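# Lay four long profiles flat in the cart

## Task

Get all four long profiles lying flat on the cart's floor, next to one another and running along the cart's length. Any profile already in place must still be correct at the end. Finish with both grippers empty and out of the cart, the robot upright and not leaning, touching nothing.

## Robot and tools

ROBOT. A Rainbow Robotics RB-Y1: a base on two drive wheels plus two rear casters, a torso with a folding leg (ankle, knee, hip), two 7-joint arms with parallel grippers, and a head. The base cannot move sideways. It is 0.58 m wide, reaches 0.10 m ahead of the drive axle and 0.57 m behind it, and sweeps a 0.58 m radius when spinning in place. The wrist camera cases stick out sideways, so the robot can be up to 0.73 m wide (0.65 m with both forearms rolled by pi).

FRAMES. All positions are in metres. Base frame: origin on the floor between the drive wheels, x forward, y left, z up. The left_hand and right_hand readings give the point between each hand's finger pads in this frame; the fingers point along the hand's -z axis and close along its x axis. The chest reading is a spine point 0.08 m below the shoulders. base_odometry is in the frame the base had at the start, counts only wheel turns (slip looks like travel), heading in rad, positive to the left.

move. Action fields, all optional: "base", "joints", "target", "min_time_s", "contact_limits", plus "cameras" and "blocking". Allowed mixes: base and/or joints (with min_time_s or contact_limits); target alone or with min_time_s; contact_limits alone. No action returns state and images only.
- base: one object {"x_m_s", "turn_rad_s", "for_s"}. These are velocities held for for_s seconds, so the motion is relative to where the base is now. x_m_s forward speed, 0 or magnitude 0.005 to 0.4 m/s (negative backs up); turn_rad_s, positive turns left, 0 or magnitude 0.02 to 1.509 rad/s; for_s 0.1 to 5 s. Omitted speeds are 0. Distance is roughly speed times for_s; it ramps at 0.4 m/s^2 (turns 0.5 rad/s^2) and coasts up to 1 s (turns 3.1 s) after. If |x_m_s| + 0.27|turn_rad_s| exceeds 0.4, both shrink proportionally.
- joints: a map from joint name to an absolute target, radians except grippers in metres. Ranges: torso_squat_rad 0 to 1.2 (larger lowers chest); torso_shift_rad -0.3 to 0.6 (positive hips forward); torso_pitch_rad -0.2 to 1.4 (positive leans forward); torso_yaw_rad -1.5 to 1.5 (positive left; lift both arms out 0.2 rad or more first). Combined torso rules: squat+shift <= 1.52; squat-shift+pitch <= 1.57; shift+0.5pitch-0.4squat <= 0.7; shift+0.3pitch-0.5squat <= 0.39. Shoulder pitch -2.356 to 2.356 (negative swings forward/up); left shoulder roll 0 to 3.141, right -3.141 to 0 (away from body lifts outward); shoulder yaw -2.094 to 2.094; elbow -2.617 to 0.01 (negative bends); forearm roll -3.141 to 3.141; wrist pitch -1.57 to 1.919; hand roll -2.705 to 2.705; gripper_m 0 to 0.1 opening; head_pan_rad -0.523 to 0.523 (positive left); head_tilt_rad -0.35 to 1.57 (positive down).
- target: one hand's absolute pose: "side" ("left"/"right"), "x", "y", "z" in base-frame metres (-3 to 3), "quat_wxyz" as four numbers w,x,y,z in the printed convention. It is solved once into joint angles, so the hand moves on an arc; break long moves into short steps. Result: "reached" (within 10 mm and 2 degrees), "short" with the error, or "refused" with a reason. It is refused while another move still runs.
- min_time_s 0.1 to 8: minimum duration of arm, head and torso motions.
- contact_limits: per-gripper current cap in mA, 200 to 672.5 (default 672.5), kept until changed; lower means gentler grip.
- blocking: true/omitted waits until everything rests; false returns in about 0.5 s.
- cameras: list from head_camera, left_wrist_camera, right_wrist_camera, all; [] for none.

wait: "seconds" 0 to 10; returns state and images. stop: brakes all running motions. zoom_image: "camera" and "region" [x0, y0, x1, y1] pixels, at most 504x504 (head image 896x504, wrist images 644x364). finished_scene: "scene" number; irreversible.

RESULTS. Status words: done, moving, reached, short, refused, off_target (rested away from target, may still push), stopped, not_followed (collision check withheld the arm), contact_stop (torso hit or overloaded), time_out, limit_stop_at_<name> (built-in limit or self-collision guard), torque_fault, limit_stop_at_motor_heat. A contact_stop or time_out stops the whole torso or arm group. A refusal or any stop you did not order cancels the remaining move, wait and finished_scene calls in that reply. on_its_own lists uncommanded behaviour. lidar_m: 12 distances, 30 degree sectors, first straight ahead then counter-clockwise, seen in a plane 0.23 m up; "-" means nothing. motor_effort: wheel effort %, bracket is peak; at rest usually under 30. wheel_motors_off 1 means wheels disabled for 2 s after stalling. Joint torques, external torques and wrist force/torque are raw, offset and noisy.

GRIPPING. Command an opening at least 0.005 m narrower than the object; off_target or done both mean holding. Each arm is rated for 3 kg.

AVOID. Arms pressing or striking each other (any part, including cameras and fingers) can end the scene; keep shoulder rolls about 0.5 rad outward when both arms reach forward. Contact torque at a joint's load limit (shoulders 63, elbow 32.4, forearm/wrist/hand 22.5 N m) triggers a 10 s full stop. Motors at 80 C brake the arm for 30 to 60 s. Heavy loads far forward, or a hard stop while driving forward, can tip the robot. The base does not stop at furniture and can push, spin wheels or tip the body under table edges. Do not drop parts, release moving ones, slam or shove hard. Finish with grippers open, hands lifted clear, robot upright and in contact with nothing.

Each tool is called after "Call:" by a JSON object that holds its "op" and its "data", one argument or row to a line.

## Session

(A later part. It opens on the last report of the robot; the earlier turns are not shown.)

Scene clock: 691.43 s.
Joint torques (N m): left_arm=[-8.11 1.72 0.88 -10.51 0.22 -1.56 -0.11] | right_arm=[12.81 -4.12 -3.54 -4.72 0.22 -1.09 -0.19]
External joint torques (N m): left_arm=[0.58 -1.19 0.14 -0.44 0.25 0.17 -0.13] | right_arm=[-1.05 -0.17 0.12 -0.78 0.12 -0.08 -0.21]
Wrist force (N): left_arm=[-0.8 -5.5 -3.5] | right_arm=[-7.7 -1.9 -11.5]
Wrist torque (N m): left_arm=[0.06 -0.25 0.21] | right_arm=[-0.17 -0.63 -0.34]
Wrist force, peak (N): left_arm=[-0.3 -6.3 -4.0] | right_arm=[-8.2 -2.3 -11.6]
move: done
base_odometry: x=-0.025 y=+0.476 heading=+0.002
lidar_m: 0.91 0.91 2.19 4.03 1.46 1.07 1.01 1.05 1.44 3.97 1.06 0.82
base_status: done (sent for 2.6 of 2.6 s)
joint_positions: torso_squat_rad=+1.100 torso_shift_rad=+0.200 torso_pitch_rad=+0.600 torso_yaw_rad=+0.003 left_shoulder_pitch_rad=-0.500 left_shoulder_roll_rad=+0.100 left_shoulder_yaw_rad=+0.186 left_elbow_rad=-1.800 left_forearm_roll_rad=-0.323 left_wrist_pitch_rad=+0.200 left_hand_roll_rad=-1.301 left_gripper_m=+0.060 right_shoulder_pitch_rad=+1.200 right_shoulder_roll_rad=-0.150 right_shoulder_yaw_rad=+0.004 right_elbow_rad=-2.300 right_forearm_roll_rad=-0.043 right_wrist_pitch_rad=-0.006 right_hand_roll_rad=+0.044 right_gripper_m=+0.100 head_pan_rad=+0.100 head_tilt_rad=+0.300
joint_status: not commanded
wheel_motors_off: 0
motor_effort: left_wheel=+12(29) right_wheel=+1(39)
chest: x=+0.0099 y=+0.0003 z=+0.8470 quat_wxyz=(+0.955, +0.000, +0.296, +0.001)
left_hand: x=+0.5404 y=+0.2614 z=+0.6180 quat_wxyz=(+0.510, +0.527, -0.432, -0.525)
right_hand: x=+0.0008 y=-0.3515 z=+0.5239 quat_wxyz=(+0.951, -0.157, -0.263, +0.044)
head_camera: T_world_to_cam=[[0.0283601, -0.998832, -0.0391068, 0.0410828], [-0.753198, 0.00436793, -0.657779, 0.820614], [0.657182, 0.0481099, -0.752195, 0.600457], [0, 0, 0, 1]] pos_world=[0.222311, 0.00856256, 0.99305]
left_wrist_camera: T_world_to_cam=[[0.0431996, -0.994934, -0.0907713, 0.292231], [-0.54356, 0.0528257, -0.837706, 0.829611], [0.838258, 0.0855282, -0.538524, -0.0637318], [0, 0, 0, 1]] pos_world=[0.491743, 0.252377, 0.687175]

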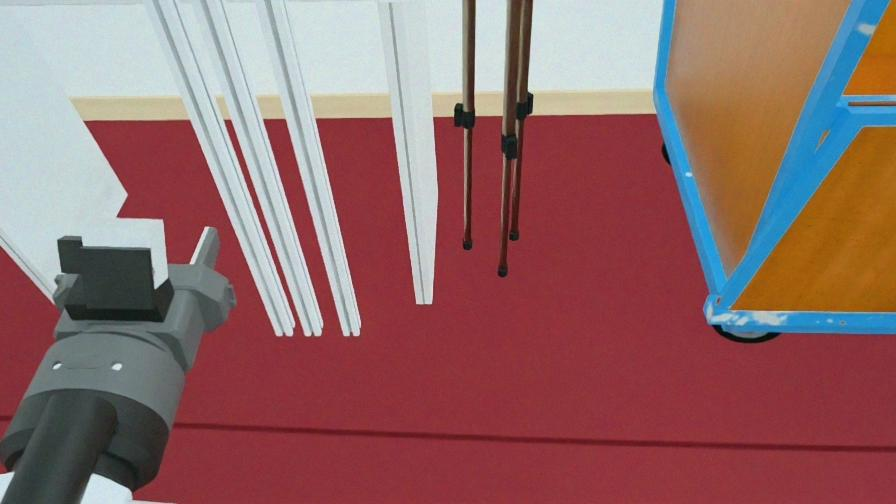

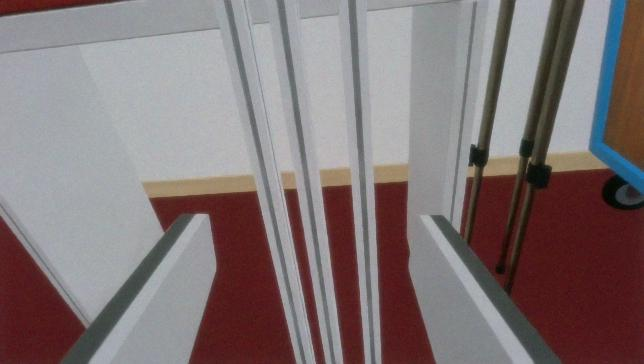

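Call:
{"op": "move", "data": {
  "target": {"side": "left", "x": 0.545, "y": 0.25, "z": 0.55, "quat_wxyz": [0.526, 0.472, -0.472, -0.526]},
  "min_time_s": 1,
  "cameras": []
}}

Call:
{"op": "move", "data": {
  "base": {"x_m_s": 0.2, "for_s": 1.3},
  "cameras": ["left_wrist_camera", "head_camera"]
}}

Call:
{"op": "zoom_image", "data": {
  "camera": "left_wrist_camera",
  "region": [70, 0, 500, 364]
}}

Scene clock: 698.03 s.
Joint torques (N m): left_arm=[-9.84 3.62 -0.16 -9.86 -0.04 -1.99 0.59] | right_arm=[13.49 -3.94 -3.11 -4.65 0.18 -1.26 -0.27]
External joint torques (N m): left_arm=[-0.81 0.17 -1.21 -0.11 -0.16 -0.23 0.58] | right_arm=[-0.37 0.02 0.54 -0.71 0.08 -0.25 -0.29]
Wrist force (N): left_arm=[-1.4 -6.0 -4.0] | right_arm=[-7.9 -2.1 -11.4]
Wrist torque (N m): left_arm=[0.07 -0.27 0.17] | right_arm=[-0.13 -0.64 -0.36]
Wrist force, peak (N): left_arm=[-1.0 -6.7 -4.3] | right_arm=[-8.0 -2.2 -11.7]
move: done
base_odometry: x=-0.025 y=+0.476 heading=+0.002
lidar_m: 0.90 0.90 2.19 4.02 1.46 1.07 1.01 1.06 1.45 3.97 1.07 0.83
base_status: not commanded
joint_positions: torso_squat_rad=+1.100 torso_shift_rad=+0.200 torso_pitch_rad=+0.600 torso_yaw_rad=+0.003 left_shoulder_pitch_rad=-0.538 left_shoulder_roll_rad=+0.139 left_shoulder_yaw_rad=+0.175 left_elbow_rad=-1.520 left_forearm_roll_rad=-0.247 left_wrist_pitch_rad=-0.015 left_hand_roll_rad=-1.231 left_gripper_m=+0.060 right_shoulder_pitch_rad=+1.200 right_shoulder_roll_rad=-0.150 right_shoulder_yaw_rad=+0.004 right_elbow_rad=-2.300 right_forearm_roll_rad=-0.043 right_wrist_pitch_rad=-0.006 right_hand_roll_rad=+0.044 right_gripper_m=+0.100 head_pan_rad=+0.100 head_tilt_rad=+0.300
joint_status: all done
wheel_motors_off: 0
motor_effort: left_wheel=+13(13) right_wheel=+0(3)
chest: x=+0.0099 y=+0.0003 z=+0.8470 quat_wxyz=(+0.955, +0.000, +0.296, +0.001)
left_hand: x=+0.5449 y=+0.2501 z=+0.5498 quat_wxyz=(+0.527, +0.472, -0.472, -0.526)
left_hand_status: reached (checked arc, planned for 1.0 s): 0 mm and 0.0 deg off.
right_hand: x=+0.0008 y=-0.3515 z=+0.5239 quat_wxyz=(+0.951, -0.157, -0.263, +0.044)

Scene clock: 700.30 s.
Joint torques (N m): left_arm=[-8.47 4.47 -0.63 -9.56 0.26 -1.85 0.42] | right_arm=[13.49 -3.95 -2.8 -4.45 0.22 -1.16 -0.21]
External joint torques (N m): left_arm=[0.57 1.01 -1.69 0.18 0.14 -0.1 0.41] | right_arm=[-0.37 0 0.85 -0.51 0.12 -0.15 -0.23]
Wrist force (N): left_arm=[-1.5 -6.1 -3.9] | right_arm=[-7.7 -2.0 -11.5]
Wrist torque (N m): left_arm=[0.07 -0.30 0.19] | right_arm=[-0.16 -0.61 -0.35]
Wrist force, peak (N): left_arm=[-1.3 -6.9 -4.4] | right_arm=[-8.0 -2.2 -11.7]
move: done
base_odometry: x=+0.235 y=+0.476 heading=+0.002
lidar_m: 0.68 0.66 1.07 5.00 1.85 1.34 1.28 1.32 1.81 5.00 0.70 0.58
base_status: done (sent for 1.3 of 1.3 s)
joint_positions: torso_squat_rad=+1.100 torso_shift_rad=+0.200 torso_pitch_rad=+0.600 torso_yaw_rad=+0.003 left_shoulder_pitch_rad=-0.538 left_shoulder_roll_rad=+0.139 left_shoulder_yaw_rad=+0.175 left_elbow_rad=-1.520 left_forearm_roll_rad=-0.247 left_wrist_pitch_rad=-0.015 left_hand_roll_rad=-1.231 left_gripper_m=+0.060 right_shoulder_pitch_rad=+1.200 right_shoulder_roll_rad=-0.150 right_shoulder_yaw_rad=+0.004 right_elbow_rad=-2.300 right_forearm_roll_rad=-0.043 right_wrist_pitch_rad=-0.006 right_hand_roll_rad=+0.044 right_gripper_m=+0.100 head_pan_rad=+0.100 head_tilt_rad=+0.300
joint_status: not commanded
wheel_motors_off: 0
motor_effort: left_wheel=-3(48) right_wheel=+4(38)
chest: x=+0.0099 y=+0.0003 z=+0.8470 quat_wxyz=(+0.955, +0.000, +0.296, +0.001)
left_hand: x=+0.5449 y=+0.2500 z=+0.5499 quat_wxyz=(+0.526, +0.472, -0.472, -0.526)
right_hand: x=+0.0008 y=-0.3515 z=+0.5239 quat_wxyz=(+0.951, -0.157, -0.263, +0.044)
pictures: head_camera, left_wrist_camera
head_camera: T_world_to_cam=[[0.0283575, -0.998832, -0.0391091, 0.0410857], [-0.753198, 0.00437141, -0.657779, 0.820614], [0.657182, 0.0481099, -0.752195, 0.600457], [0, 0, 0, 1]] pos_world=[0.222311, 0.00856257, 0.99305]
left_wrist_camera: T_world_to_cam=[[-0.0316997, -0.999195, 0.0245705, 0.25298], [-0.56841, -0.00219857, -0.822743, 0.794678], [0.822135, -0.0400469, -0.567883, -0.0468956], [0, 0, 0, 1]] pos_world=[0.498277, 0.252645, 0.620969]

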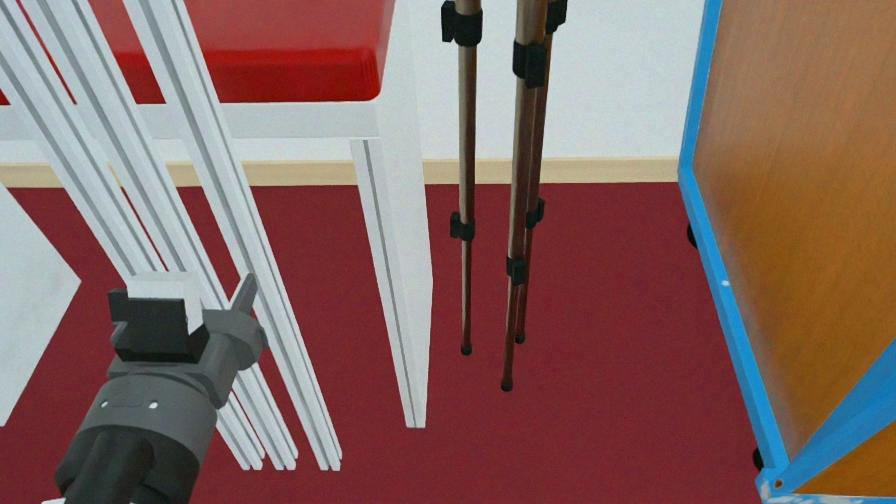

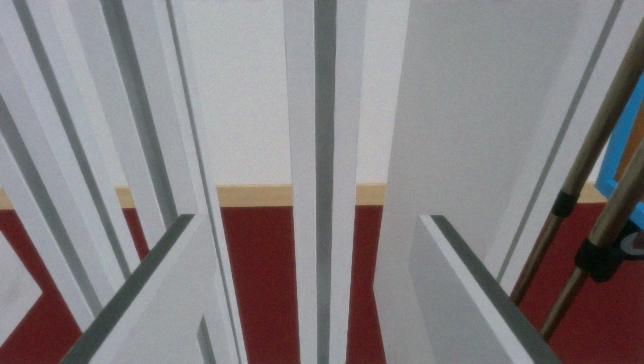

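Scaled by 1.172 (camera's finer frame: 920x520).

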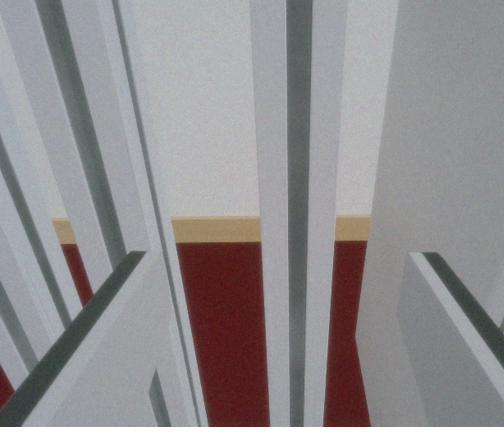

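Call:
{"op": "move", "data": {
  "target": {"side": "left", "x": 0.59, "y": 0.246, "z": 0.547, "quat_wxyz": [0.526, 0.472, -0.472, -0.526]},
  "cameras": ["left_wrist_camera"]
}}

Call:
{"op": "move", "data": {
  "target": {"side": "left", "x": 0.627, "y": 0.246, "z": 0.545, "quat_wxyz": [0.526, 0.472, -0.472, -0.526]},
  "cameras": ["left_wrist_camera"]
}}

Call:
{"op": "zoom_image", "data": {
  "camera": "left_wrist_camera",
  "region": [70, 0, 500, 364]
}}

Scene clock: 710.20 s.
Joint torques (N m): left_arm=[-11.15 4.87 0.75 -9.69 -0.09 -2.11 -0.04] | right_arm=[13 -3.8 -3.17 -5.04 0.31 -1.02 -0.08]
External joint torques (N m): left_arm=[0.55 0.62 -0.04 0 -0.22 -0.35 -0.05] | right_arm=[-0.86 0.15 0.49 -1.09 0.21 -0.01 -0.11]
Wrist force (N): left_arm=[-1.3 -6.2 -4.0] | right_arm=[-7.9 -1.9 -11.5]
Wrist torque (N m): left_arm=[0.08 -0.29 0.20] | right_arm=[-0.16 -0.66 -0.35]
Wrist force, peak (N): left_arm=[-1.8 -7.5 -3.7] | right_arm=[-8.0 -2.0 -11.8]
move: done
base_odometry: x=+0.235 y=+0.476 heading=+0.002
lidar_m: 0.68 0.66 1.08 5.00 1.84 1.35 1.27 1.33 1.82 5.00 0.69 0.59
base_status: not commanded
joint_positions: torso_squat_rad=+1.100 torso_shift_rad=+0.200 torso_pitch_rad=+0.600 torso_yaw_rad=+0.003 left_shoulder_pitch_rad=-0.711 left_shoulder_roll_rad=+0.153 left_shoulder_yaw_rad=+0.218 left_elbow_rad=-1.322 left_forearm_roll_rad=-0.256 left_wrist_pitch_rad=-0.044 left_hand_roll_rad=-1.242 left_gripper_m=+0.060 right_shoulder_pitch_rad=+1.200 right_shoulder_roll_rad=-0.150 right_shoulder_yaw_rad=+0.004 right_elbow_rad=-2.300 right_forearm_roll_rad=-0.043 right_wrist_pitch_rad=-0.006 right_hand_roll_rad=+0.044 right_gripper_m=+0.100 head_pan_rad=+0.100 head_tilt_rad=+0.300
joint_status: all done
wheel_motors_off: 0
motor_effort: left_wheel=-5(5) right_wheel=+4(5)
chest: x=+0.0099 y=+0.0003 z=+0.8470 quat_wxyz=(+0.955, +0.000, +0.296, +0.001)
left_hand: x=+0.5893 y=+0.2455 z=+0.5474 quat_wxyz=(+0.527, +0.471, -0.472, -0.527)
left_hand_status: reached (checked arc, planned for 0.5 s): 1 mm and 0.2 deg off.
right_hand: x=+0.0008 y=-0.3515 z=+0.5239 quat_wxyz=(+0.951, -0.157, -0.263, +0.044)
left_wrist_camera: T_world_to_cam=[[-0.0328884, -0.999134, 0.0254814, 0.250123], [-0.570352, -0.0021743, -0.821398, 0.818209], [0.820742, -0.0415479, -0.569786, -0.0827215], [0, 0, 0, 1]] pos_world=[0.542786, 0.248248, 0.618568]

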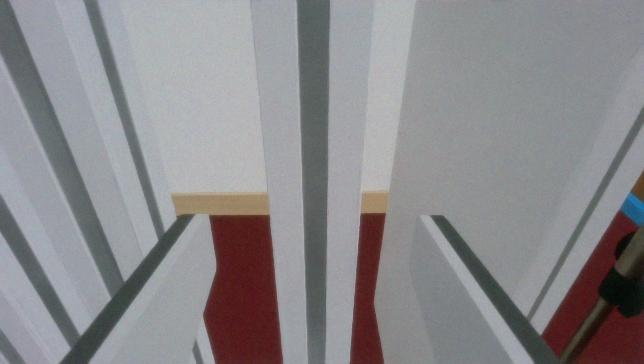

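Scene clock: 711.13 s.
Joint torques (N m): left_arm=[-14.16 5.56 0.39 -9.33 0.08 -1.97 -0.01] | right_arm=[12.69 -4.04 -3.27 -5 0.5 -1.02 -0.41]
External joint torques (N m): left_arm=[-0.18 0.36 -0.18 0.22 -0.08 -0.21 -0.02] | right_arm=[-1.17 -0.08 0.38 -1.06 0.4 -0.01 -0.44]
Wrist force (N): left_arm=[-0.7 -5.9 -3.9] | right_arm=[-8.0 -2.3 -11.5]
Wrist torque (N m): left_arm=[0.05 -0.22 0.23] | right_arm=[-0.11 -0.64 -0.36]
Wrist force, peak (N): left_arm=[-1.2 -7.6 -3.4] | right_arm=[-8.2 -2.2 -11.6]
move: done
base_odometry: x=+0.235 y=+0.476 heading=+0.002
lidar_m: 0.68 0.66 1.07 4.99 1.84 1.34 1.28 1.31 1.82 5.00 0.68 0.60
base_status: not commanded
joint_positions: torso_squat_rad=+1.100 torso_shift_rad=+0.200 torso_pitch_rad=+0.600 torso_yaw_rad=+0.003 left_shoulder_pitch_rad=-0.867 left_shoulder_roll_rad=+0.177 left_shoulder_yaw_rad=+0.265 left_elbow_rad=-1.111 left_forearm_roll_rad=-0.261 left_wrist_pitch_rad=-0.100 left_hand_roll_rad=-1.256 left_gripper_m=+0.060 right_shoulder_pitch_rad=+1.200 right_shoulder_roll_rad=-0.150 right_shoulder_yaw_rad=+0.004 right_elbow_rad=-2.300 right_forearm_roll_rad=-0.043 right_wrist_pitch_rad=-0.006 right_hand_roll_rad=+0.044 right_gripper_m=+0.100 head_pan_rad=+0.100 head_tilt_rad=+0.300
joint_status: all done
wheel_motors_off: 0
motor_effort: left_wheel=-6(6) right_wheel=+4(6)
chest: x=+0.0099 y=+0.0003 z=+0.8470 quat_wxyz=(+0.955, +0.000, +0.296, +0.001)
left_hand: x=+0.6262 y=+0.2455 z=+0.5453 quat_wxyz=(+0.527, +0.471, -0.472, -0.527)
left_hand_status: reached (checked arc, planned for 0.5 s): 1 mm and 0.3 deg off.
right_hand: x=+0.0007 y=-0.3516 z=+0.5239 quat_wxyz=(+0.951, -0.157, -0.263, +0.044)
left_wrist_camera: T_world_to_cam=[[-0.0333235, -0.999114, 0.025721, 0.251491], [-0.571421, -0.00206818, -0.820655, 0.837807], [0.81998, -0.0420446, -0.570845, -0.113014], [0, 0, 0, 1]] pos_world=[0.57979, 0.248249, 0.616568]

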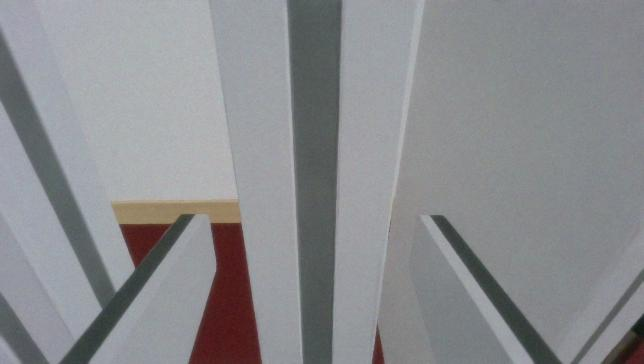

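Scaled by 1.172 (camera's finer frame: 920x520).

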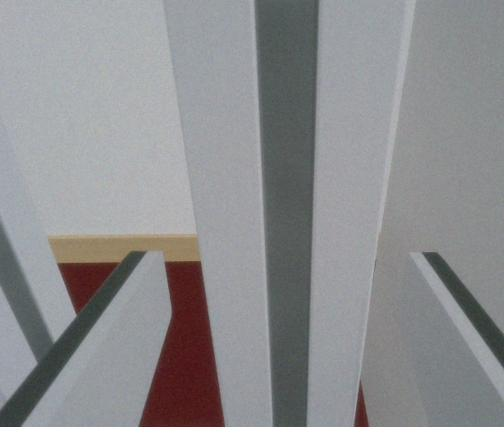

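Call:
{"op": "move", "data": {
  "target": {"side": "left", "x": 0.636, "y": 0.2465, "z": 0.548, "quat_wxyz": [0.526, 0.472, -0.472, -0.526]},
  "cameras": ["left_wrist_camera"]
}}

Call:
{"op": "move", "data": {
  "joints": {"left_gripper_m": 0.015},
  "cameras": ["left_wrist_camera"]
}}

Call:
{"op": "move", "data": {
  "target": {"side": "left", "x": 0.625, "y": 0.2465, "z": 0.58, "quat_wxyz": [0.526, 0.472, -0.472, -0.526]},
  "min_time_s": 1.5,
  "cameras": ["left_wrist_camera"]
}}

Call:
{"op": "move", "data": {
  "target": {"side": "left", "x": 0.55, "y": 0.24, "z": 0.60, "quat_wxyz": [0.526, 0.472, -0.472, -0.526]},
  "min_time_s": 1.5,
  "cameras": ["head_camera"]
}}

Scene clock: 723.23 s.
Joint torques (N m): left_arm=[-14.62 6.1 0.36 -9.37 -0.07 -1.73 -0.15] | right_arm=[13.05 -4.02 -2.85 -4.88 0.36 -1.1 -0.15]
External joint torques (N m): left_arm=[-0.1 0.63 -0.17 0.17 -0.24 0.04 -0.16] | right_arm=[-0.8 -0.06 0.8 -0.93 0.26 -0.09 -0.17]
Wrist force (N): left_arm=[-1.3 -5.5 -3.8] | right_arm=[-8.0 -2.0 -11.5]
Wrist torque (N m): left_arm=[0.02 -0.28 0.24] | right_arm=[-0.15 -0.66 -0.36]
Wrist force, peak (N): left_arm=[-0.9 -6.8 -3.5] | right_arm=[-8.4 -2.1 -11.6]
move: done
base_odometry: x=+0.235 y=+0.476 heading=+0.002
lidar_m: 0.69 0.66 1.08 5.00 1.85 1.34 1.28 1.32 1.82 5.00 0.70 0.59
base_status: not commanded
joint_positions: torso_squat_rad=+1.100 torso_shift_rad=+0.200 torso_pitch_rad=+0.600 torso_yaw_rad=+0.003 left_shoulder_pitch_rad=-0.904 left_shoulder_roll_rad=+0.186 left_shoulder_yaw_rad=+0.276 left_elbow_rad=-1.067 left_forearm_roll_rad=-0.261 left_wrist_pitch_rad=-0.110 left_hand_roll_rad=-1.260 left_gripper_m=+0.060 right_shoulder_pitch_rad=+1.200 right_shoulder_roll_rad=-0.150 right_shoulder_yaw_rad=+0.004 right_elbow_rad=-2.300 right_forearm_roll_rad=-0.043 right_wrist_pitch_rad=-0.006 right_hand_roll_rad=+0.044 right_gripper_m=+0.100 head_pan_rad=+0.100 head_tilt_rad=+0.300
joint_status: all done
wheel_motors_off: 0
motor_effort: left_wheel=-5(8) right_wheel=+4(7)
chest: x=+0.0099 y=+0.0003 z=+0.8470 quat_wxyz=(+0.955, +0.000, +0.296, +0.001)
left_hand: x=+0.6353 y=+0.2463 z=+0.5483 quat_wxyz=(+0.527, +0.472, -0.472, -0.526)
left_hand_status: reached (checked arc, planned for 0.2 s): 1 mm and 0.1 deg off.
right_hand: x=+0.0007 y=-0.3516 z=+0.5239 quat_wxyz=(+0.951, -0.157, -0.263, +0.044)
left_wrist_camera: T_world_to_cam=[[-0.0321269, -0.999171, 0.0250095, 0.25216], [-0.568938, -0.00229089, -0.822377, 0.844929], [0.821752, -0.0406493, -0.568393, -0.121528], [0, 0, 0, 1]] pos_world=[0.58868, 0.248947, 0.619468]

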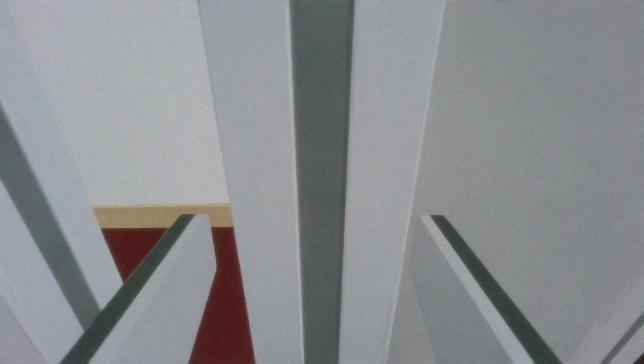

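Scene clock: 724.23 s.
Joint torques (N m): left_arm=[-14.43 6.15 0.61 -9.55 -0.44 -1.68 -0.05] | right_arm=[13.34 -4.13 -3.15 -4.7 0.35 -1.1 -0.16]
External joint torques (N m): left_arm=[0.08 0.68 0.08 -0.01 -0.6 0.09 -0.06] | right_arm=[-0.51 -0.17 0.5 -0.75 0.24 -0.09 -0.18]
Wrist force (N): left_arm=[0.9 -5.3 -3.9] | right_arm=[-7.8 -1.8 -11.6]
Wrist torque (N m): left_arm=[0.12 -0.31 1.04] | right_arm=[-0.19 -0.64 -0.36]
Wrist force, peak (N): left_arm=[-1.4 -6.6 -3.5] | right_arm=[-8.1 -2.1 -11.8]
move: off_target
base_odometry: x=+0.235 y=+0.476 heading=+0.002
lidar_m: 0.68 0.65 1.08 4.99 1.84 1.35 1.27 1.32 1.81 5.00 0.68 0.60
base_status: not commanded
joint_positions: torso_squat_rad=+1.100 torso_shift_rad=+0.200 torso_pitch_rad=+0.600 torso_yaw_rad=+0.003 left_shoulder_pitch_rad=-0.904 left_shoulder_roll_rad=+0.186 left_shoulder_yaw_rad=+0.276 left_elbow_rad=-1.067 left_forearm_roll_rad=-0.261 left_wrist_pitch_rad=-0.110 left_hand_roll_rad=-1.260 left_gripper_m=+0.031 right_shoulder_pitch_rad=+1.200 right_shoulder_roll_rad=-0.150 right_shoulder_yaw_rad=+0.004 right_elbow_rad=-2.300 right_forearm_roll_rad=-0.043 right_wrist_pitch_rad=-0.006 right_hand_roll_rad=+0.044 right_gripper_m=+0.100 head_pan_rad=+0.100 head_tilt_rad=+0.300
joint_status: left_gripper_m off_target (ended at +0.031, target +0.015)
wheel_motors_off: 0
motor_effort: left_wheel=-4(6) right_wheel=+6(7)
chest: x=+0.0099 y=+0.0003 z=+0.8470 quat_wxyz=(+0.955, +0.000, +0.296, +0.001)
left_hand: x=+0.6353 y=+0.2463 z=+0.5483 quat_wxyz=(+0.527, +0.472, -0.472, -0.526)
right_hand: x=+0.0007 y=-0.3516 z=+0.5239 quat_wxyz=(+0.951, -0.157, -0.263, +0.044)
left_wrist_camera: T_world_to_cam=[[-0.0321544, -0.999166, 0.025148, 0.25209], [-0.568941, -0.00238915, -0.822375, 0.844954], [0.82175, -0.0407508, -0.56839, -0.121504], [0, 0, 0, 1]] pos_world=[0.58868, 0.248947, 0.619468]

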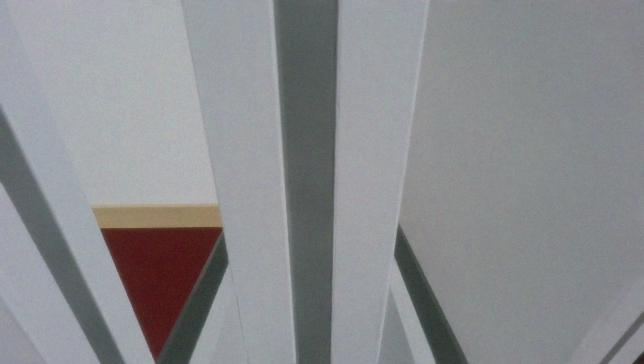

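Scene clock: 726.07 s.
Joint torques (N m): left_arm=[-18.05 7.27 -0.2 -14.52 0.35 -3.83 0.38] | right_arm=[12.8 -4.09 -2.74 -4.83 0.4 -1.04 -0.33]
External joint torques (N m): left_arm=[-4.48 2.06 -1.29 -4.67 0.27 -2.08 0.37] | right_arm=[-1.06 -0.13 0.91 -0.89 0.3 -0.03 -0.35]
Wrist force (N): left_arm=[-1.1 -14.9 -4.8] | right_arm=[-7.7 -2.0 -11.3]
Wrist torque (N m): left_arm=[-0.05 -0.24 0.26] | right_arm=[-0.16 -0.63 -0.34]
Wrist force, peak (N): left_arm=[-1.0 -16.1 -5.1] | right_arm=[-8.2 -2.0 -11.7]
move: done
base_odometry: x=+0.235 y=+0.476 heading=+0.002
lidar_m: 0.68 0.66 1.07 5.00 1.85 1.34 1.27 1.33 1.81 4.99 0.69 0.59
base_status: not commanded
joint_positions: torso_squat_rad=+1.100 torso_shift_rad=+0.200 torso_pitch_rad=+0.600 torso_yaw_rad=+0.003 left_shoulder_pitch_rad=-0.815 left_shoulder_roll_rad=+0.202 left_shoulder_yaw_rad=+0.210 left_elbow_rad=-1.299 left_forearm_roll_rad=-0.246 left_wrist_pitch_rad=+0.043 left_hand_roll_rad=-1.221 left_gripper_m=+0.031 right_shoulder_pitch_rad=+1.200 right_shoulder_roll_rad=-0.150 right_shoulder_yaw_rad=+0.004 right_elbow_rad=-2.300 right_forearm_roll_rad=-0.043 right_wrist_pitch_rad=-0.006 right_hand_roll_rad=+0.044 right_gripper_m=+0.100 head_pan_rad=+0.100 head_tilt_rad=+0.300
joint_status: all done
wheel_motors_off: 0
motor_effort: left_wheel=-5(6) right_wheel=+5(8)
chest: x=+0.0099 y=+0.0003 z=+0.8470 quat_wxyz=(+0.955, +0.000, +0.296, +0.001)
left_hand: x=+0.6241 y=+0.2460 z=+0.5782 quat_wxyz=(+0.527, +0.473, -0.472, -0.525)
left_hand_status: reached (checked arc, planned for 1.5 s): 2 mm and 0.1 deg off.
right_hand: x=+0.0007 y=-0.3516 z=+0.5239 quat_wxyz=(+0.951, -0.157, -0.263, +0.044)
left_wrist_camera: T_world_to_cam=[[-0.0296547, -0.999258, 0.0245869, 0.249521], [-0.567243, -0.00342944, -0.823543, 0.862979], [0.823016, -0.0383687, -0.566721, -0.0977507], [0, 0, 0, 1]] pos_world=[0.577369, 0.248544, 0.649168]

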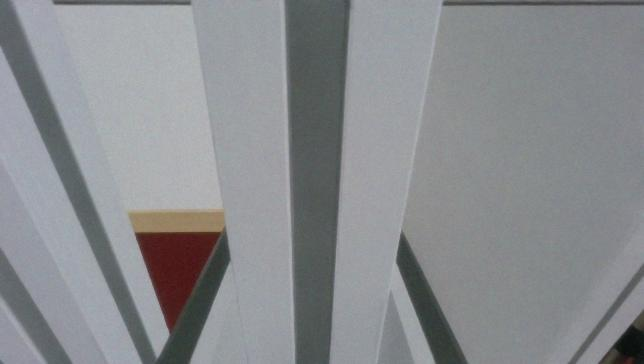

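Scene clock: 727.90 s.
Joint torques (N m): left_arm=[-13.5 3.34 0.68 -14.6 0.13 -4.2 -0.33] | right_arm=[13.31 -4.45 -3.01 -4.44 0.17 -1.2 -0.3]
External joint torques (N m): left_arm=[-4.32 0 -0.69 -4.58 0.14 -2.45 -0.34] | right_arm=[-0.55 -0.5 0.64 -0.5 0.07 -0.19 -0.32]
Wrist force (N): left_arm=[-1.0 -15.0 -4.9] | right_arm=[-8.0 -1.9 -11.3]
Wrist torque (N m): left_arm=[-0.21 -0.26 0.17] | right_arm=[-0.17 -0.66 -0.36]
Wrist force, peak (N): left_arm=[-1.4 -15.9 -5.6] | right_arm=[-8.2 -2.0 -11.6]
move: done
base_odometry: x=+0.235 y=+0.476 heading=+0.002
lidar_m: 0.69 0.58 1.07 5.01 1.83 1.35 1.28 1.33 1.81 5.00 0.69 0.60
base_status: not commanded
joint_positions: torso_squat_rad=+1.100 torso_shift_rad=+0.200 torso_pitch_rad=+0.600 torso_yaw_rad=+0.003 left_shoulder_pitch_rad=-0.525 left_shoulder_roll_rad=+0.167 left_shoulder_yaw_rad=+0.126 left_elbow_rad=-1.726 left_forearm_roll_rad=-0.226 left_wrist_pitch_rad=+0.188 left_hand_roll_rad=-1.226 left_gripper_m=+0.031 right_shoulder_pitch_rad=+1.200 right_shoulder_roll_rad=-0.150 right_shoulder_yaw_rad=+0.004 right_elbow_rad=-2.300 right_forearm_roll_rad=-0.043 right_wrist_pitch_rad=-0.006 right_hand_roll_rad=+0.044 right_gripper_m=+0.100 head_pan_rad=+0.100 head_tilt_rad=+0.300
joint_status: all done
wheel_motors_off: 0
motor_effort: left_wheel=-6(6) right_wheel=+5(6)
chest: x=+0.0099 y=+0.0003 z=+0.8470 quat_wxyz=(+0.955, +0.000, +0.296, +0.001)
left_hand: x=+0.5496 y=+0.2402 z=+0.5987 quat_wxyz=(+0.527, +0.472, -0.471, -0.527)
left_hand_status: reached (checked arc, planned for 1.5 s): 1 mm and 0.1 deg off.
right_hand: x=+0.0007 y=-0.3516 z=+0.5239 quat_wxyz=(+0.951, -0.157, -0.263, +0.044)
head_camera: T_world_to_cam=[[0.0283589, -0.998832, -0.0391112, 0.0410875], [-0.753248, 0.0043681, -0.657722, 0.820569], [0.657125, 0.0481127, -0.752245, 0.600519], [0, 0, 0, 1]] pos_world=[0.222311, 0.00856256, 0.993051]

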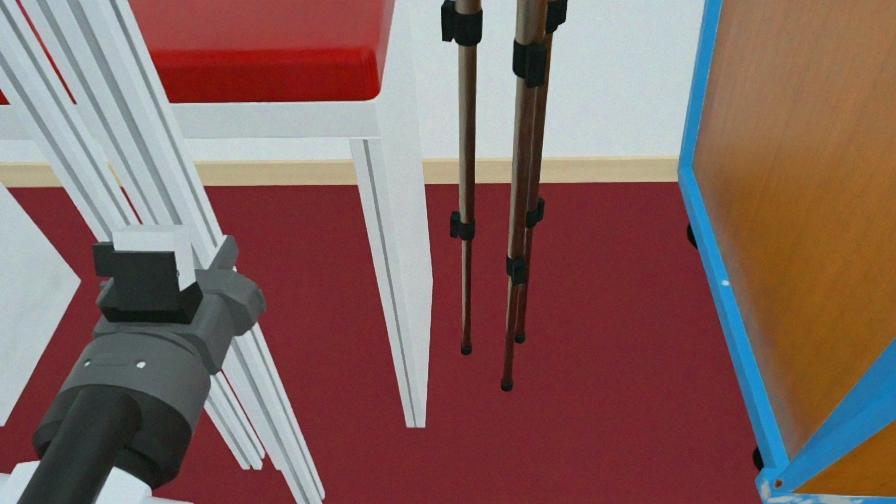

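Call:
{"op": "move", "data": {
  "base": {"x_m_s": -0.2, "for_s": 1.2},
  "cameras": []
}}

Call:
{"op": "move", "data": {
  "target": {"side": "left", "x": 0.50, "y": 0.22, "z": 0.67, "quat_wxyz": [0.526, 0.472, -0.472, -0.526]},
  "min_time_s": 1.2,
  "cameras": []
}}

Call:
{"op": "move", "data": {
  "base": {"turn_rad_s": 0.5, "for_s": 2.6},
  "cameras": []
}}

Call:
{"op": "move", "data": {
  "base": {"x_m_s": -0.3, "for_s": 3.9},
  "cameras": []
}}

Call:
{"op": "move", "data": {
  "base": {"turn_rad_s": -0.5, "for_s": 2.6},
  "cameras": ["head_camera"]
}}

Call:
{"op": "move", "data": {
  "target": {"side": "left", "x": 0.52, "y": 0.22, "z": 0.72, "quat_wxyz": [0.707, 0, -0.707, 0]},
  "min_time_s": 3.5,
  "cameras": ["head_camera"]
}}

Scene clock: 749.60 s.
Joint torques (N m): left_arm=[-13.54 3.31 1.49 -13.77 -0.2 -3.64 -0.12] | right_arm=[13.12 -4.33 -3.09 -4.94 0.32 -1.08 -0.27]
External joint torques (N m): left_arm=[-4.36 -0.03 0.12 -3.78 -0.19 -2.09 -0.13] | right_arm=[-0.74 -0.38 0.56 -1 0.22 -0.07 -0.29]
Wrist force (N): left_arm=[-1.0 -14.7 -4.8] | right_arm=[-7.8 -2.2 -11.5]
Wrist torque (N m): left_arm=[0.05 -0.28 0.20] | right_arm=[-0.14 -0.63 -0.35]
Wrist force, peak (N): left_arm=[-0.7 -15.6 -6.2] | right_arm=[-8.2 -1.9 -11.9]
move: done
base_odometry: x=-0.005 y=+0.476 heading=+0.001
lidar_m: 0.92 0.58 2.17 4.14 1.50 1.09 1.04 1.08 1.48 4.04 1.03 0.81
base_status: done (sent for 1.2 of 1.2 s)
joint_positions: torso_squat_rad=+1.100 torso_shift_rad=+0.200 torso_pitch_rad=+0.600 torso_yaw_rad=+0.003 left_shoulder_pitch_rad=-0.525 left_shoulder_roll_rad=+0.167 left_shoulder_yaw_rad=+0.126 left_elbow_rad=-1.726 left_forearm_roll_rad=-0.226 left_wrist_pitch_rad=+0.188 left_hand_roll_rad=-1.226 left_gripper_m=+0.031 right_shoulder_pitch_rad=+1.200 right_shoulder_roll_rad=-0.150 right_shoulder_yaw_rad=+0.004 right_elbow_rad=-2.300 right_forearm_roll_rad=-0.043 right_wrist_pitch_rad=-0.006 right_hand_roll_rad=+0.044 right_gripper_m=+0.100 head_pan_rad=+0.100 head_tilt_rad=+0.300
joint_status: not commanded
wheel_motors_off: 0
motor_effort: left_wheel=-7(28) right_wheel=+3(37)
chest: x=+0.0099 y=+0.0003 z=+0.8470 quat_wxyz=(+0.955, +0.000, +0.296, +0.001)
left_hand: x=+0.5495 y=+0.2402 z=+0.5985 quat_wxyz=(+0.527, +0.472, -0.471, -0.527)
right_hand: x=+0.0007 y=-0.3516 z=+0.5239 quat_wxyz=(+0.951, -0.157, -0.263, +0.044)

Scene clock: 751.13 s.
Joint torques (N m): left_arm=[-9.9 1.62 0.41 -14.14 -0.43 -4.17 0.15] | right_arm=[12.97 -4.23 -3.28 -5.02 0.36 -1.23 -0.21]
External joint torques (N m): left_arm=[-3.2 -0.26 -0.75 -4.25 -0.28 -2.37 0.14] | right_arm=[-0.89 -0.27 0.37 -1.07 0.26 -0.22 -0.23]
Wrist force (N): left_arm=[-0.8 -15.1 -5.0] | right_arm=[-7.9 -2.1 -11.5]
Wrist torque (N m): left_arm=[-0.28 -0.24 0.21] | right_arm=[-0.16 -0.64 -0.36]
Wrist force, peak (N): left_arm=[-0.8 -16.7 -5.0] | right_arm=[-8.1 -2.1 -11.6]
move: done
base_odometry: x=-0.005 y=+0.476 heading=+0.001
lidar_m: 0.92 0.52 2.17 4.13 1.50 1.10 1.03 1.08 1.47 4.03 1.03 0.81
base_status: not commanded
joint_positions: torso_squat_rad=+1.100 torso_shift_rad=+0.200 torso_pitch_rad=+0.600 torso_yaw_rad=+0.003 left_shoulder_pitch_rad=-0.370 left_shoulder_roll_rad=+0.147 left_shoulder_yaw_rad=+0.044 left_elbow_rad=-2.152 left_forearm_roll_rad=-0.210 left_wrist_pitch_rad=+0.465 left_hand_roll_rad=-1.269 left_gripper_m=+0.031 right_shoulder_pitch_rad=+1.200 right_shoulder_roll_rad=-0.150 right_shoulder_yaw_rad=+0.004 right_elbow_rad=-2.300 right_forearm_roll_rad=-0.043 right_wrist_pitch_rad=-0.006 right_hand_roll_rad=+0.044 right_gripper_m=+0.100 head_pan_rad=+0.100 head_tilt_rad=+0.300
joint_status: all done
wheel_motors_off: 0
motor_effort: left_wheel=-8(9) right_wheel=+4(5)
chest: x=+0.0099 y=+0.0003 z=+0.8470 quat_wxyz=(+0.955, +0.000, +0.296, +0.001)
left_hand: x=+0.4997 y=+0.2202 z=+0.6688 quat_wxyz=(+0.527, +0.472, -0.472, -0.527)
left_hand_status: reached (checked arc, planned for 1.2 s): 1 mm and 0.1 deg off.
right_hand: x=+0.0007 y=-0.3516 z=+0.5239 quat_wxyz=(+0.951, -0.157, -0.263, +0.044)

Scene clock: 755.07 s.
Joint torques (N m): left_arm=[-10.6 0.67 1.04 -14 -0.4 -4 0.16] | right_arm=[12.68 -4.51 -2.86 -4.96 0.41 -1.24 -0.34]
External joint torques (N m): left_arm=[-3.91 -1.21 -0.12 -4.11 -0.25 -2.23 0.14] | right_arm=[-1.18 -0.56 0.79 -1.01 0.31 -0.23 -0.36]
Wrist force (N): left_arm=[-1.4 -14.7 -5.0] | right_arm=[-7.9 -2.0 -11.6]
Wrist torque (N m): left_arm=[-0.09 -0.30 0.23] | right_arm=[-0.16 -0.65 -0.35]
Wrist force, peak (N): left_arm=[-1.5 -15.4 -4.9] | right_arm=[-8.1 -2.1 -11.7]
move: done
base_odometry: x=-0.005 y=+0.476 heading=+1.300
lidar_m: 3.06 0.52 1.23 1.05 1.05 1.22 2.08 1.47 0.85 0.80 0.90 1.24
base_status: done (sent for 2.6 of 2.6 s)
joint_positions: torso_squat_rad=+1.100 torso_shift_rad=+0.200 torso_pitch_rad=+0.600 torso_yaw_rad=+0.003 left_shoulder_pitch_rad=-0.370 left_shoulder_roll_rad=+0.147 left_shoulder_yaw_rad=+0.044 left_elbow_rad=-2.152 left_forearm_roll_rad=-0.210 left_wrist_pitch_rad=+0.465 left_hand_roll_rad=-1.269 left_gripper_m=+0.031 right_shoulder_pitch_rad=+1.200 right_shoulder_roll_rad=-0.150 right_shoulder_yaw_rad=+0.004 right_elbow_rad=-2.300 right_forearm_roll_rad=-0.043 right_wrist_pitch_rad=-0.006 right_hand_roll_rad=+0.044 right_gripper_m=+0.100 head_pan_rad=+0.100 head_tilt_rad=+0.300
joint_status: not commanded
wheel_motors_off: 0
motor_effort: left_wheel=+1(33) right_wheel=+10(41)
chest: x=+0.0099 y=+0.0003 z=+0.8470 quat_wxyz=(+0.955, +0.000, +0.296, +0.001)
left_hand: x=+0.4997 y=+0.2202 z=+0.6688 quat_wxyz=(+0.527, +0.472, -0.472, -0.527)
right_hand: x=+0.0007 y=-0.3516 z=+0.5239 quat_wxyz=(+0.951, -0.157, -0.263, +0.044)

Scene clock: 760.20 s.
Joint torques (N m): left_arm=[-11.05 1.2 0.98 -13.94 -0.5 -3.96 -0.06] | right_arm=[12.87 -4.24 -3.46 -4.96 0.47 -1.24 -0.33]
External joint torques (N m): left_arm=[-4.35 -0.68 -0.18 -4.12 -0.35 -2.3 -0.07] | right_arm=[-0.99 -0.29 0.2 -1.02 0.37 -0.23 -0.35]
Wrist force (N): left_arm=[-1.1 -14.9 -4.7] | right_arm=[-7.9 -2.2 -11.5]
Wrist torque (N m): left_arm=[0.26 -0.29 0.24] | right_arm=[-0.13 -0.66 -0.36]
Wrist force, peak (N): left_arm=[-1.0 -15.6 -5.5] | right_arm=[-8.2 -2.1 -11.7]
move: done
base_odometry: x=-0.317 y=-0.652 heading=+1.301
lidar_m: 3.66 0.51 0.86 0.74 0.74 0.84 1.48 3.78 2.13 1.02 1.03 1.20
base_status: done (sent for 3.9 of 3.9 s)
joint_positions: torso_squat_rad=+1.100 torso_shift_rad=+0.200 torso_pitch_rad=+0.600 torso_yaw_rad=+0.003 left_shoulder_pitch_rad=-0.370 left_shoulder_roll_rad=+0.147 left_shoulder_yaw_rad=+0.044 left_elbow_rad=-2.152 left_forearm_roll_rad=-0.210 left_wrist_pitch_rad=+0.465 left_hand_roll_rad=-1.269 left_gripper_m=+0.031 right_shoulder_pitch_rad=+1.200 right_shoulder_roll_rad=-0.150 right_shoulder_yaw_rad=+0.004 right_elbow_rad=-2.300 right_forearm_roll_rad=-0.043 right_wrist_pitch_rad=-0.006 right_hand_roll_rad=+0.044 right_gripper_m=+0.100 head_pan_rad=+0.100 head_tilt_rad=+0.300
joint_status: not commanded
wheel_motors_off: 0
motor_effort: left_wheel=+9(36) right_wheel=-5(35)
chest: x=+0.0099 y=+0.0003 z=+0.8470 quat_wxyz=(+0.955, +0.000, +0.296, +0.001)
left_hand: x=+0.4997 y=+0.2203 z=+0.6688 quat_wxyz=(+0.527, +0.472, -0.472, -0.527)
right_hand: x=+0.0007 y=-0.3516 z=+0.5239 quat_wxyz=(+0.951, -0.157, -0.263, +0.044)

Scene clock: 764.13 s.
Joint torques (N m): left_arm=[-11.59 1.62 1.03 -14.09 -0.45 -3.97 -0.01] | right_arm=[12.72 -4.13 -3.02 -4.89 0.21 -1.01 -0.07]
External joint torques (N m): left_arm=[-4.89 -0.26 -0.13 -4.2 -0.3 -2.19 -0.03] | right_arm=[-1.14 -0.17 0.64 -0.94 0.11 0 -0.1]
Wrist force (N): left_arm=[-1.1 -15.0 -4.7] | right_arm=[-8.0 -2.0 -11.4]
Wrist torque (N m): left_arm=[0.01 -0.26 0.21] | right_arm=[-0.17 -0.65 -0.35]
Wrist force, peak (N): left_arm=[-1.6 -15.3 -4.7] | right_arm=[-8.0 -2.1 -11.8]
move: done
base_odometry: x=-0.317 y=-0.652 heading=+0.002
lidar_m: 1.03 0.52 1.74 2.88 1.06 0.78 0.72 0.76 1.04 2.82 2.59 1.06
base_status: done (sent for 2.6 of 2.6 s)
joint_positions: torso_squat_rad=+1.100 torso_shift_rad=+0.200 torso_pitch_rad=+0.600 torso_yaw_rad=+0.003 left_shoulder_pitch_rad=-0.370 left_shoulder_roll_rad=+0.147 left_shoulder_yaw_rad=+0.044 left_elbow_rad=-2.152 left_forearm_roll_rad=-0.210 left_wrist_pitch_rad=+0.465 left_hand_roll_rad=-1.269 left_gripper_m=+0.031 right_shoulder_pitch_rad=+1.200 right_shoulder_roll_rad=-0.150 right_shoulder_yaw_rad=+0.004 right_elbow_rad=-2.300 right_forearm_roll_rad=-0.043 right_wrist_pitch_rad=-0.006 right_hand_roll_rad=+0.044 right_gripper_m=+0.100 head_pan_rad=+0.100 head_tilt_rad=+0.300
joint_status: not commanded
wheel_motors_off: 0
motor_effort: left_wheel=+14(40) right_wheel=+1(36)
chest: x=+0.0099 y=+0.0003 z=+0.8470 quat_wxyz=(+0.955, +0.000, +0.296, +0.001)
left_hand: x=+0.4997 y=+0.2203 z=+0.6688 quat_wxyz=(+0.527, +0.472, -0.472, -0.527)
right_hand: x=+0.0007 y=-0.3516 z=+0.5239 quat_wxyz=(+0.951, -0.157, -0.263, +0.044)
head_camera: T_world_to_cam=[[0.0283517, -0.998833, -0.0391127, 0.0410867], [-0.753291, 0.00437138, -0.657672, 0.820464], [0.657076, 0.0481094, -0.752288, 0.600498], [0, 0, 0, 1]] pos_world=[0.222311, 0.00856257, 0.992951]

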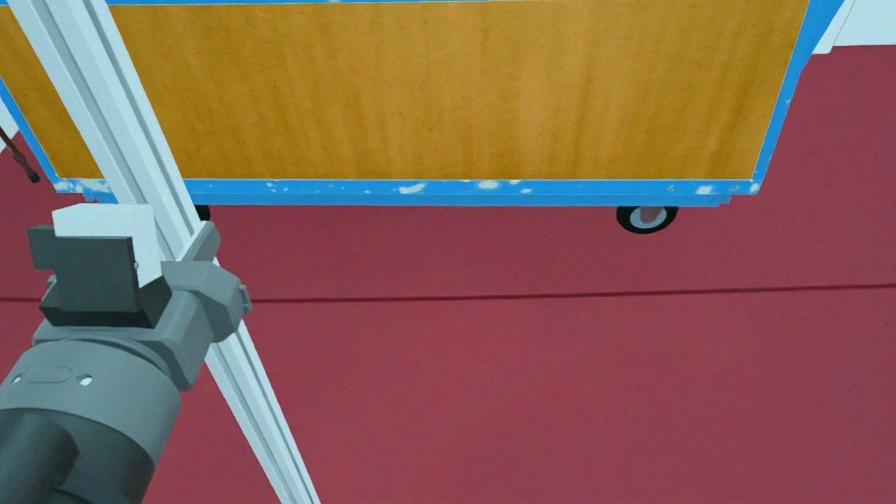

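Scene clock: 767.97 s.
Joint torques (N m): left_arm=[-13.77 0.67 0.36 -14.34 0.14 -4.54 0.37] | right_arm=[12.87 -3.98 -3.78 -4.86 0.36 -0.9 -0.22]
External joint torques (N m): left_arm=[-5.61 -0.6 0.7 -4.63 0.04 -2.7 0.42] | right_arm=[-0.99 -0.02 -0.13 -0.91 0.26 0.11 -0.25]
Wrist force (N): left_arm=[-16.7 -0.4 -3.2] | right_arm=[-8.0 -2.1 -11.6]
Wrist torque (N m): left_arm=[-0.18 -0.53 0.37] | right_arm=[-0.15 -0.66 -0.37]
Wrist force, peak (N): left_arm=[-17.0 -0.6 -3.1] | right_arm=[-8.1 -1.9 -11.8]
move: done
base_odometry: x=-0.317 y=-0.652 heading=+0.002
lidar_m: 1.02 1.07 1.75 2.87 1.06 0.76 0.73 0.76 1.03 2.82 2.61 1.07
base_status: not commanded
joint_positions: torso_squat_rad=+1.100 torso_shift_rad=+0.200 torso_pitch_rad=+0.600 torso_yaw_rad=+0.003 left_shoulder_pitch_rad=-0.487 left_shoulder_roll_rad=+0.000 left_shoulder_yaw_rad=+0.186 left_elbow_rad=-2.166 left_forearm_roll_rad=+0.091 left_wrist_pitch_rad=+0.453 left_hand_roll_rad=-0.115 left_gripper_m=+0.031 right_shoulder_pitch_rad=+1.200 right_shoulder_roll_rad=-0.150 right_shoulder_yaw_rad=+0.004 right_elbow_rad=-2.300 right_forearm_roll_rad=-0.043 right_wrist_pitch_rad=-0.006 right_hand_roll_rad=+0.044 right_gripper_m=+0.100 head_pan_rad=+0.100 head_tilt_rad=+0.300
joint_status: all done
wheel_motors_off: 0
motor_effort: left_wheel=+13(14) right_wheel=+1(3)
chest: x=+0.0099 y=+0.0003 z=+0.8470 quat_wxyz=(+0.955, +0.000, +0.296, +0.001)
left_hand: x=+0.5198 y=+0.2204 z=+0.7190 quat_wxyz=(+0.707, -0.002, -0.707, -0.003)
left_hand_status: reached (checked arc, planned for 3.5 s): 1 mm and 0.4 deg off.
right_hand: x=+0.0007 y=-0.3516 z=+0.5239 quat_wxyz=(+0.951, -0.157, -0.263, +0.044)
head_camera: T_world_to_cam=[[0.0283517, -0.998833, -0.0391127, 0.0410867], [-0.753291, 0.00437138, -0.657672, 0.820464], [0.657076, 0.0481094, -0.752288, 0.600498], [0, 0, 0, 1]] pos_world=[0.222311, 0.00856257, 0.992951]

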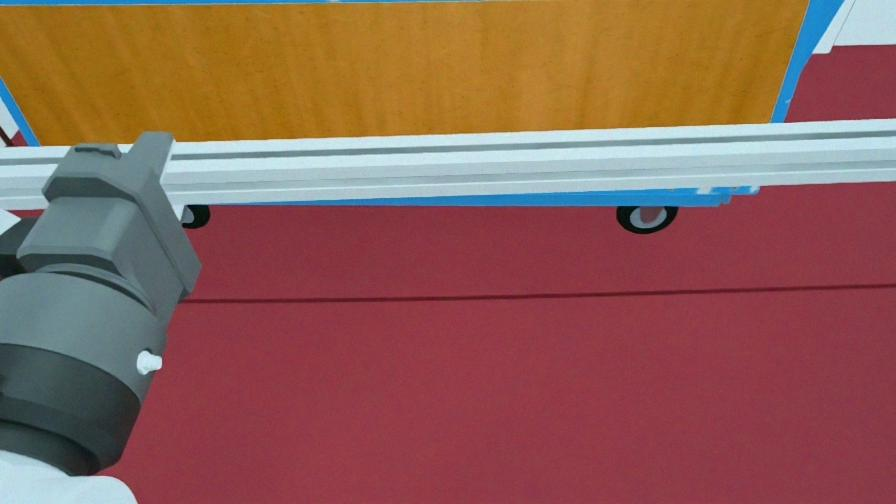

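Call:
{"op": "move", "data": {
  "joints": {"torso_squat_rad": 0.9, "torso_pitch_rad": 0.85, "torso_shift_rad": 0.25, "head_pan_rad": 0.0, "head_tilt_rad": 0.1},
  "min_time_s": 2,
  "cameras": []
}}

Call:
{"op": "move", "data": {
  "target": {"side": "left", "x": 0.58, "y": 0.126, "z": 0.80, "quat_wxyz": [0.85, 0, -0.527, 0]},
  "min_time_s": 2,
  "cameras": ["head_camera"]
}}

Call:
{"op": "move", "data": {
  "base": {"x_m_s": 0.2, "for_s": 1.9},
  "cameras": ["head_camera"]
}}

Scene clock: 777.87 s.
Joint torques (N m): left_arm=[-8.93 0.75 -0.47 -14.37 0.17 -4.46 0.39] | right_arm=[14.34 -3.83 -2.86 -2.22 0.36 -0.62 -0.22]
External joint torques (N m): left_arm=[-4.37 0.08 -0.25 -4.33 0.07 -2.65 0.44] | right_arm=[-0.87 -0.11 0.66 -0.75 0.31 -0.04 -0.23]
Wrist force (N): left_arm=[-15.9 -0.7 -6.5] | right_arm=[-6.2 -1.9 -12.4]
Wrist torque (N m): left_arm=[-0.16 -0.47 0.38] | right_arm=[-0.15 -0.55 -0.35]
Wrist force, peak (N): left_arm=[-16.7 -0.5 -6.0] | right_arm=[-8.1 -2.0 -11.8]
move: done
base_odometry: x=-0.317 y=-0.652 heading=+0.002
lidar_m: 1.02 1.06 1.76 2.88 1.05 0.77 0.72 0.74 1.03 2.83 2.60 1.07
base_status: not commanded
joint_positions: torso_squat_rad=+0.900 torso_shift_rad=+0.250 torso_pitch_rad=+0.851 torso_yaw_rad=+0.003 left_shoulder_pitch_rad=-0.487 left_shoulder_roll_rad=+0.000 left_shoulder_yaw_rad=+0.186 left_elbow_rad=-2.166 left_forearm_roll_rad=+0.091 left_wrist_pitch_rad=+0.453 left_hand_roll_rad=-0.115 left_gripper_m=+0.031 right_shoulder_pitch_rad=+1.200 right_shoulder_roll_rad=-0.150 right_shoulder_yaw_rad=+0.004 right_elbow_rad=-2.300 right_forearm_roll_rad=-0.043 right_wrist_pitch_rad=-0.006 right_hand_roll_rad=+0.044 right_gripper_m=+0.100 head_pan_rad=+0.000 head_tilt_rad=+0.100
joint_status: all done
wheel_motors_off: 0
motor_effort: left_wheel=+15(16) right_wheel=+1(2)
chest: x=+0.1123 y=+0.0003 z=+0.9062 quat_wxyz=(+0.911, +0.000, +0.413, +0.001)
left_hand: x=+0.5747 y=+0.2203 z=+0.6560 quat_wxyz=(+0.790, -0.002, -0.613, -0.002)
right_hand: x=+0.0234 y=-0.3515 z=+0.5954 quat_wxyz=(+0.976, -0.150, -0.142, +0.063)

Scene clock: 780.20 s.
Joint torques (N m): left_arm=[-13.99 -0.83 -2 -9.75 -0.58 -3.81 0.07] | right_arm=[14.68 -4.22 -3.23 -2.07 0.23 -0.72 -0.26]
External joint torques (N m): left_arm=[-3.89 0.56 -0.96 -3.28 -0.41 -2.12 0.12] | right_arm=[-0.53 -0.5 0.28 -0.6 0.18 -0.15 -0.27]
Wrist force (N): left_arm=[-14.3 -0.1 -10.0] | right_arm=[-6.2 -1.9 -12.4]
Wrist torque (N m): left_arm=[-0.20 -0.42 0.40] | right_arm=[-0.15 -0.54 -0.36]
Wrist force, peak (N): left_arm=[-17.1 0.7 -6.3] | right_arm=[-6.4 -2.0 -12.6]
move: done
base_odometry: x=-0.317 y=-0.652 heading=+0.002
lidar_m: 1.03 1.07 1.73 2.87 1.06 0.78 0.72 0.76 1.03 2.82 2.61 1.07
base_status: not commanded
joint_positions: torso_squat_rad=+0.900 torso_shift_rad=+0.250 torso_pitch_rad=+0.850 torso_yaw_rad=+0.003 left_shoulder_pitch_rad=-1.029 left_shoulder_roll_rad=+0.000 left_shoulder_yaw_rad=-0.096 left_elbow_rad=-2.491 left_forearm_roll_rad=-0.414 left_wrist_pitch_rad=+1.539 left_hand_roll_rad=+0.108 left_gripper_m=+0.031 right_shoulder_pitch_rad=+1.200 right_shoulder_roll_rad=-0.150 right_shoulder_yaw_rad=+0.004 right_elbow_rad=-2.300 right_forearm_roll_rad=-0.043 right_wrist_pitch_rad=-0.006 right_hand_roll_rad=+0.044 right_gripper_m=+0.100 head_pan_rad=+0.000 head_tilt_rad=+0.100
joint_status: all done
wheel_motors_off: 0
motor_effort: left_wheel=+15(15) right_wheel=+1(3)
chest: x=+0.1123 y=+0.0003 z=+0.9062 quat_wxyz=(+0.911, +0.000, +0.413, +0.001)
left_hand: x=+0.5798 y=+0.1262 z=+0.7992 quat_wxyz=(+0.850, +0.000, -0.526, +0.000)
left_hand_status: reached (checked arc, planned for 2.0 s): 1 mm and 0.1 deg off.
right_hand: x=+0.0234 y=-0.3515 z=+0.5954 quat_wxyz=(+0.976, -0.150, -0.142, +0.063)
head_camera: T_world_to_cam=[[-0.0534622, -0.998378, 0.0195997, 0.000758487], [-0.783953, 0.0298063, -0.620105, 0.907608], [0.618514, -0.0485174, -0.784274, 0.57095], [0, 0, 0, 1]] pos_world=[0.358421, 0.00140586, 1.01058]

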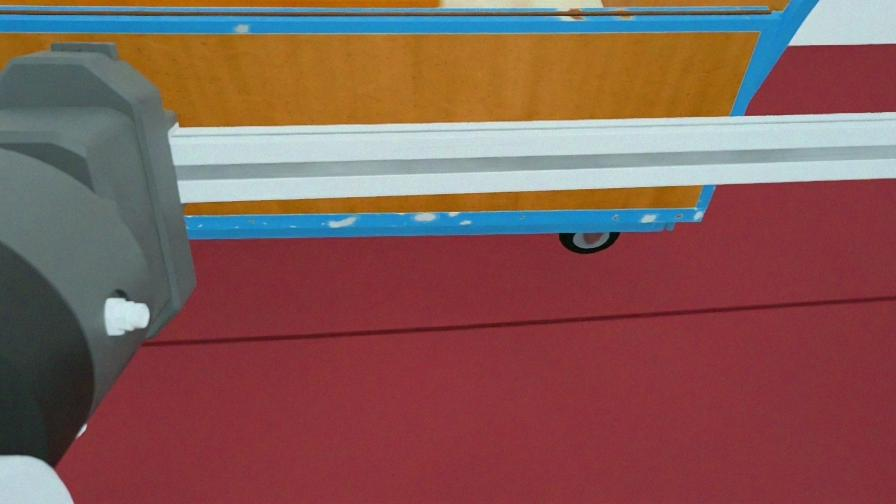

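Scene clock: 783.10 s.
Joint torques (N m): left_arm=[-13.96 -2.23 -3.05 -9.82 -0.69 -3.79 0.43] | right_arm=[14.26 -4.12 -3.48 -2.01 0.09 -0.68 -0.25]
External joint torques (N m): left_arm=[-3.85 -0.85 -2.02 -3.35 -0.52 -2.1 0.48] | right_arm=[-0.95 -0.4 0.04 -0.54 0.04 -0.11 -0.26]
Wrist force (N): left_arm=[-14.5 -0.2 -10.3] | right_arm=[-6.3 -2.1 -12.6]
Wrist torque (N m): left_arm=[-0.31 -0.40 0.41] | right_arm=[-0.13 -0.55 -0.34]
Wrist force, peak (N): left_arm=[-14.7 -0.4 -11.4] | right_arm=[-6.5 -2.1 -12.7]
move: done
base_odometry: x=+0.063 y=-0.651 heading=+0.002
lidar_m: 0.64 0.67 0.93 4.37 1.59 1.17 1.10 1.15 1.57 4.30 2.06 0.66
base_status: done (sent for 1.9 of 1.9 s)
joint_positions: torso_squat_rad=+0.900 torso_shift_rad=+0.250 torso_pitch_rad=+0.851 torso_yaw_rad=+0.003 left_shoulder_pitch_rad=-1.029 left_shoulder_roll_rad=+0.000 left_shoulder_yaw_rad=-0.096 left_elbow_rad=-2.491 left_forearm_roll_rad=-0.414 left_wrist_pitch_rad=+1.539 left_hand_roll_rad=+0.108 left_gripper_m=+0.031 right_shoulder_pitch_rad=+1.200 right_shoulder_roll_rad=-0.150 right_shoulder_yaw_rad=+0.004 right_elbow_rad=-2.300 right_forearm_roll_rad=-0.043 right_wrist_pitch_rad=-0.006 right_hand_roll_rad=+0.044 right_gripper_m=+0.100 head_pan_rad=+0.000 head_tilt_rad=+0.100
joint_status: not commanded
wheel_motors_off: 0
motor_effort: left_wheel=-1(44) right_wheel=-1(32)
chest: x=+0.1124 y=+0.0003 z=+0.9062 quat_wxyz=(+0.911, +0.000, +0.413, +0.001)
left_hand: x=+0.5798 y=+0.1262 z=+0.7992 quat_wxyz=(+0.850, +0.000, -0.526, +0.000)
right_hand: x=+0.0235 y=-0.3515 z=+0.5954 quat_wxyz=(+0.976, -0.150, -0.142, +0.063)
head_camera: T_world_to_cam=[[-0.0534585, -0.998378, 0.0196068, 0.000749989], [-0.78404, 0.0298058, -0.619994, 0.907528], [0.618404, -0.0485165, -0.784361, 0.571078], [0, 0, 0, 1]] pos_world=[0.358422, 0.00140585, 1.01058]

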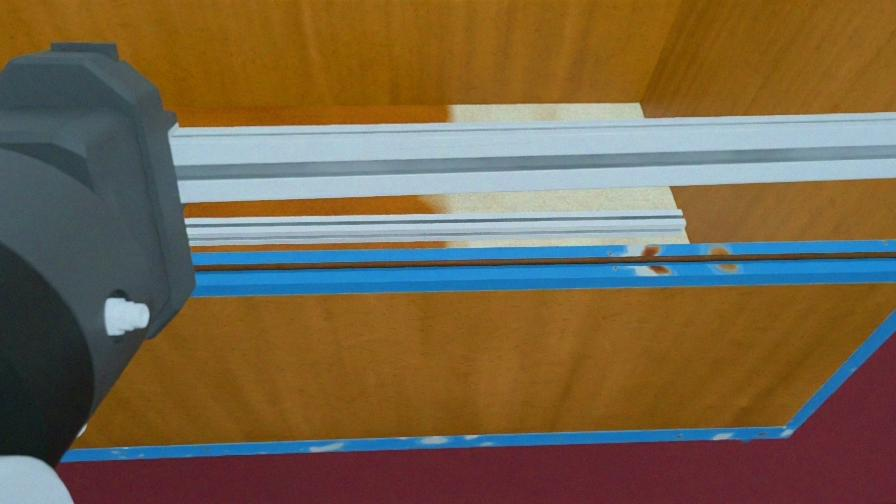

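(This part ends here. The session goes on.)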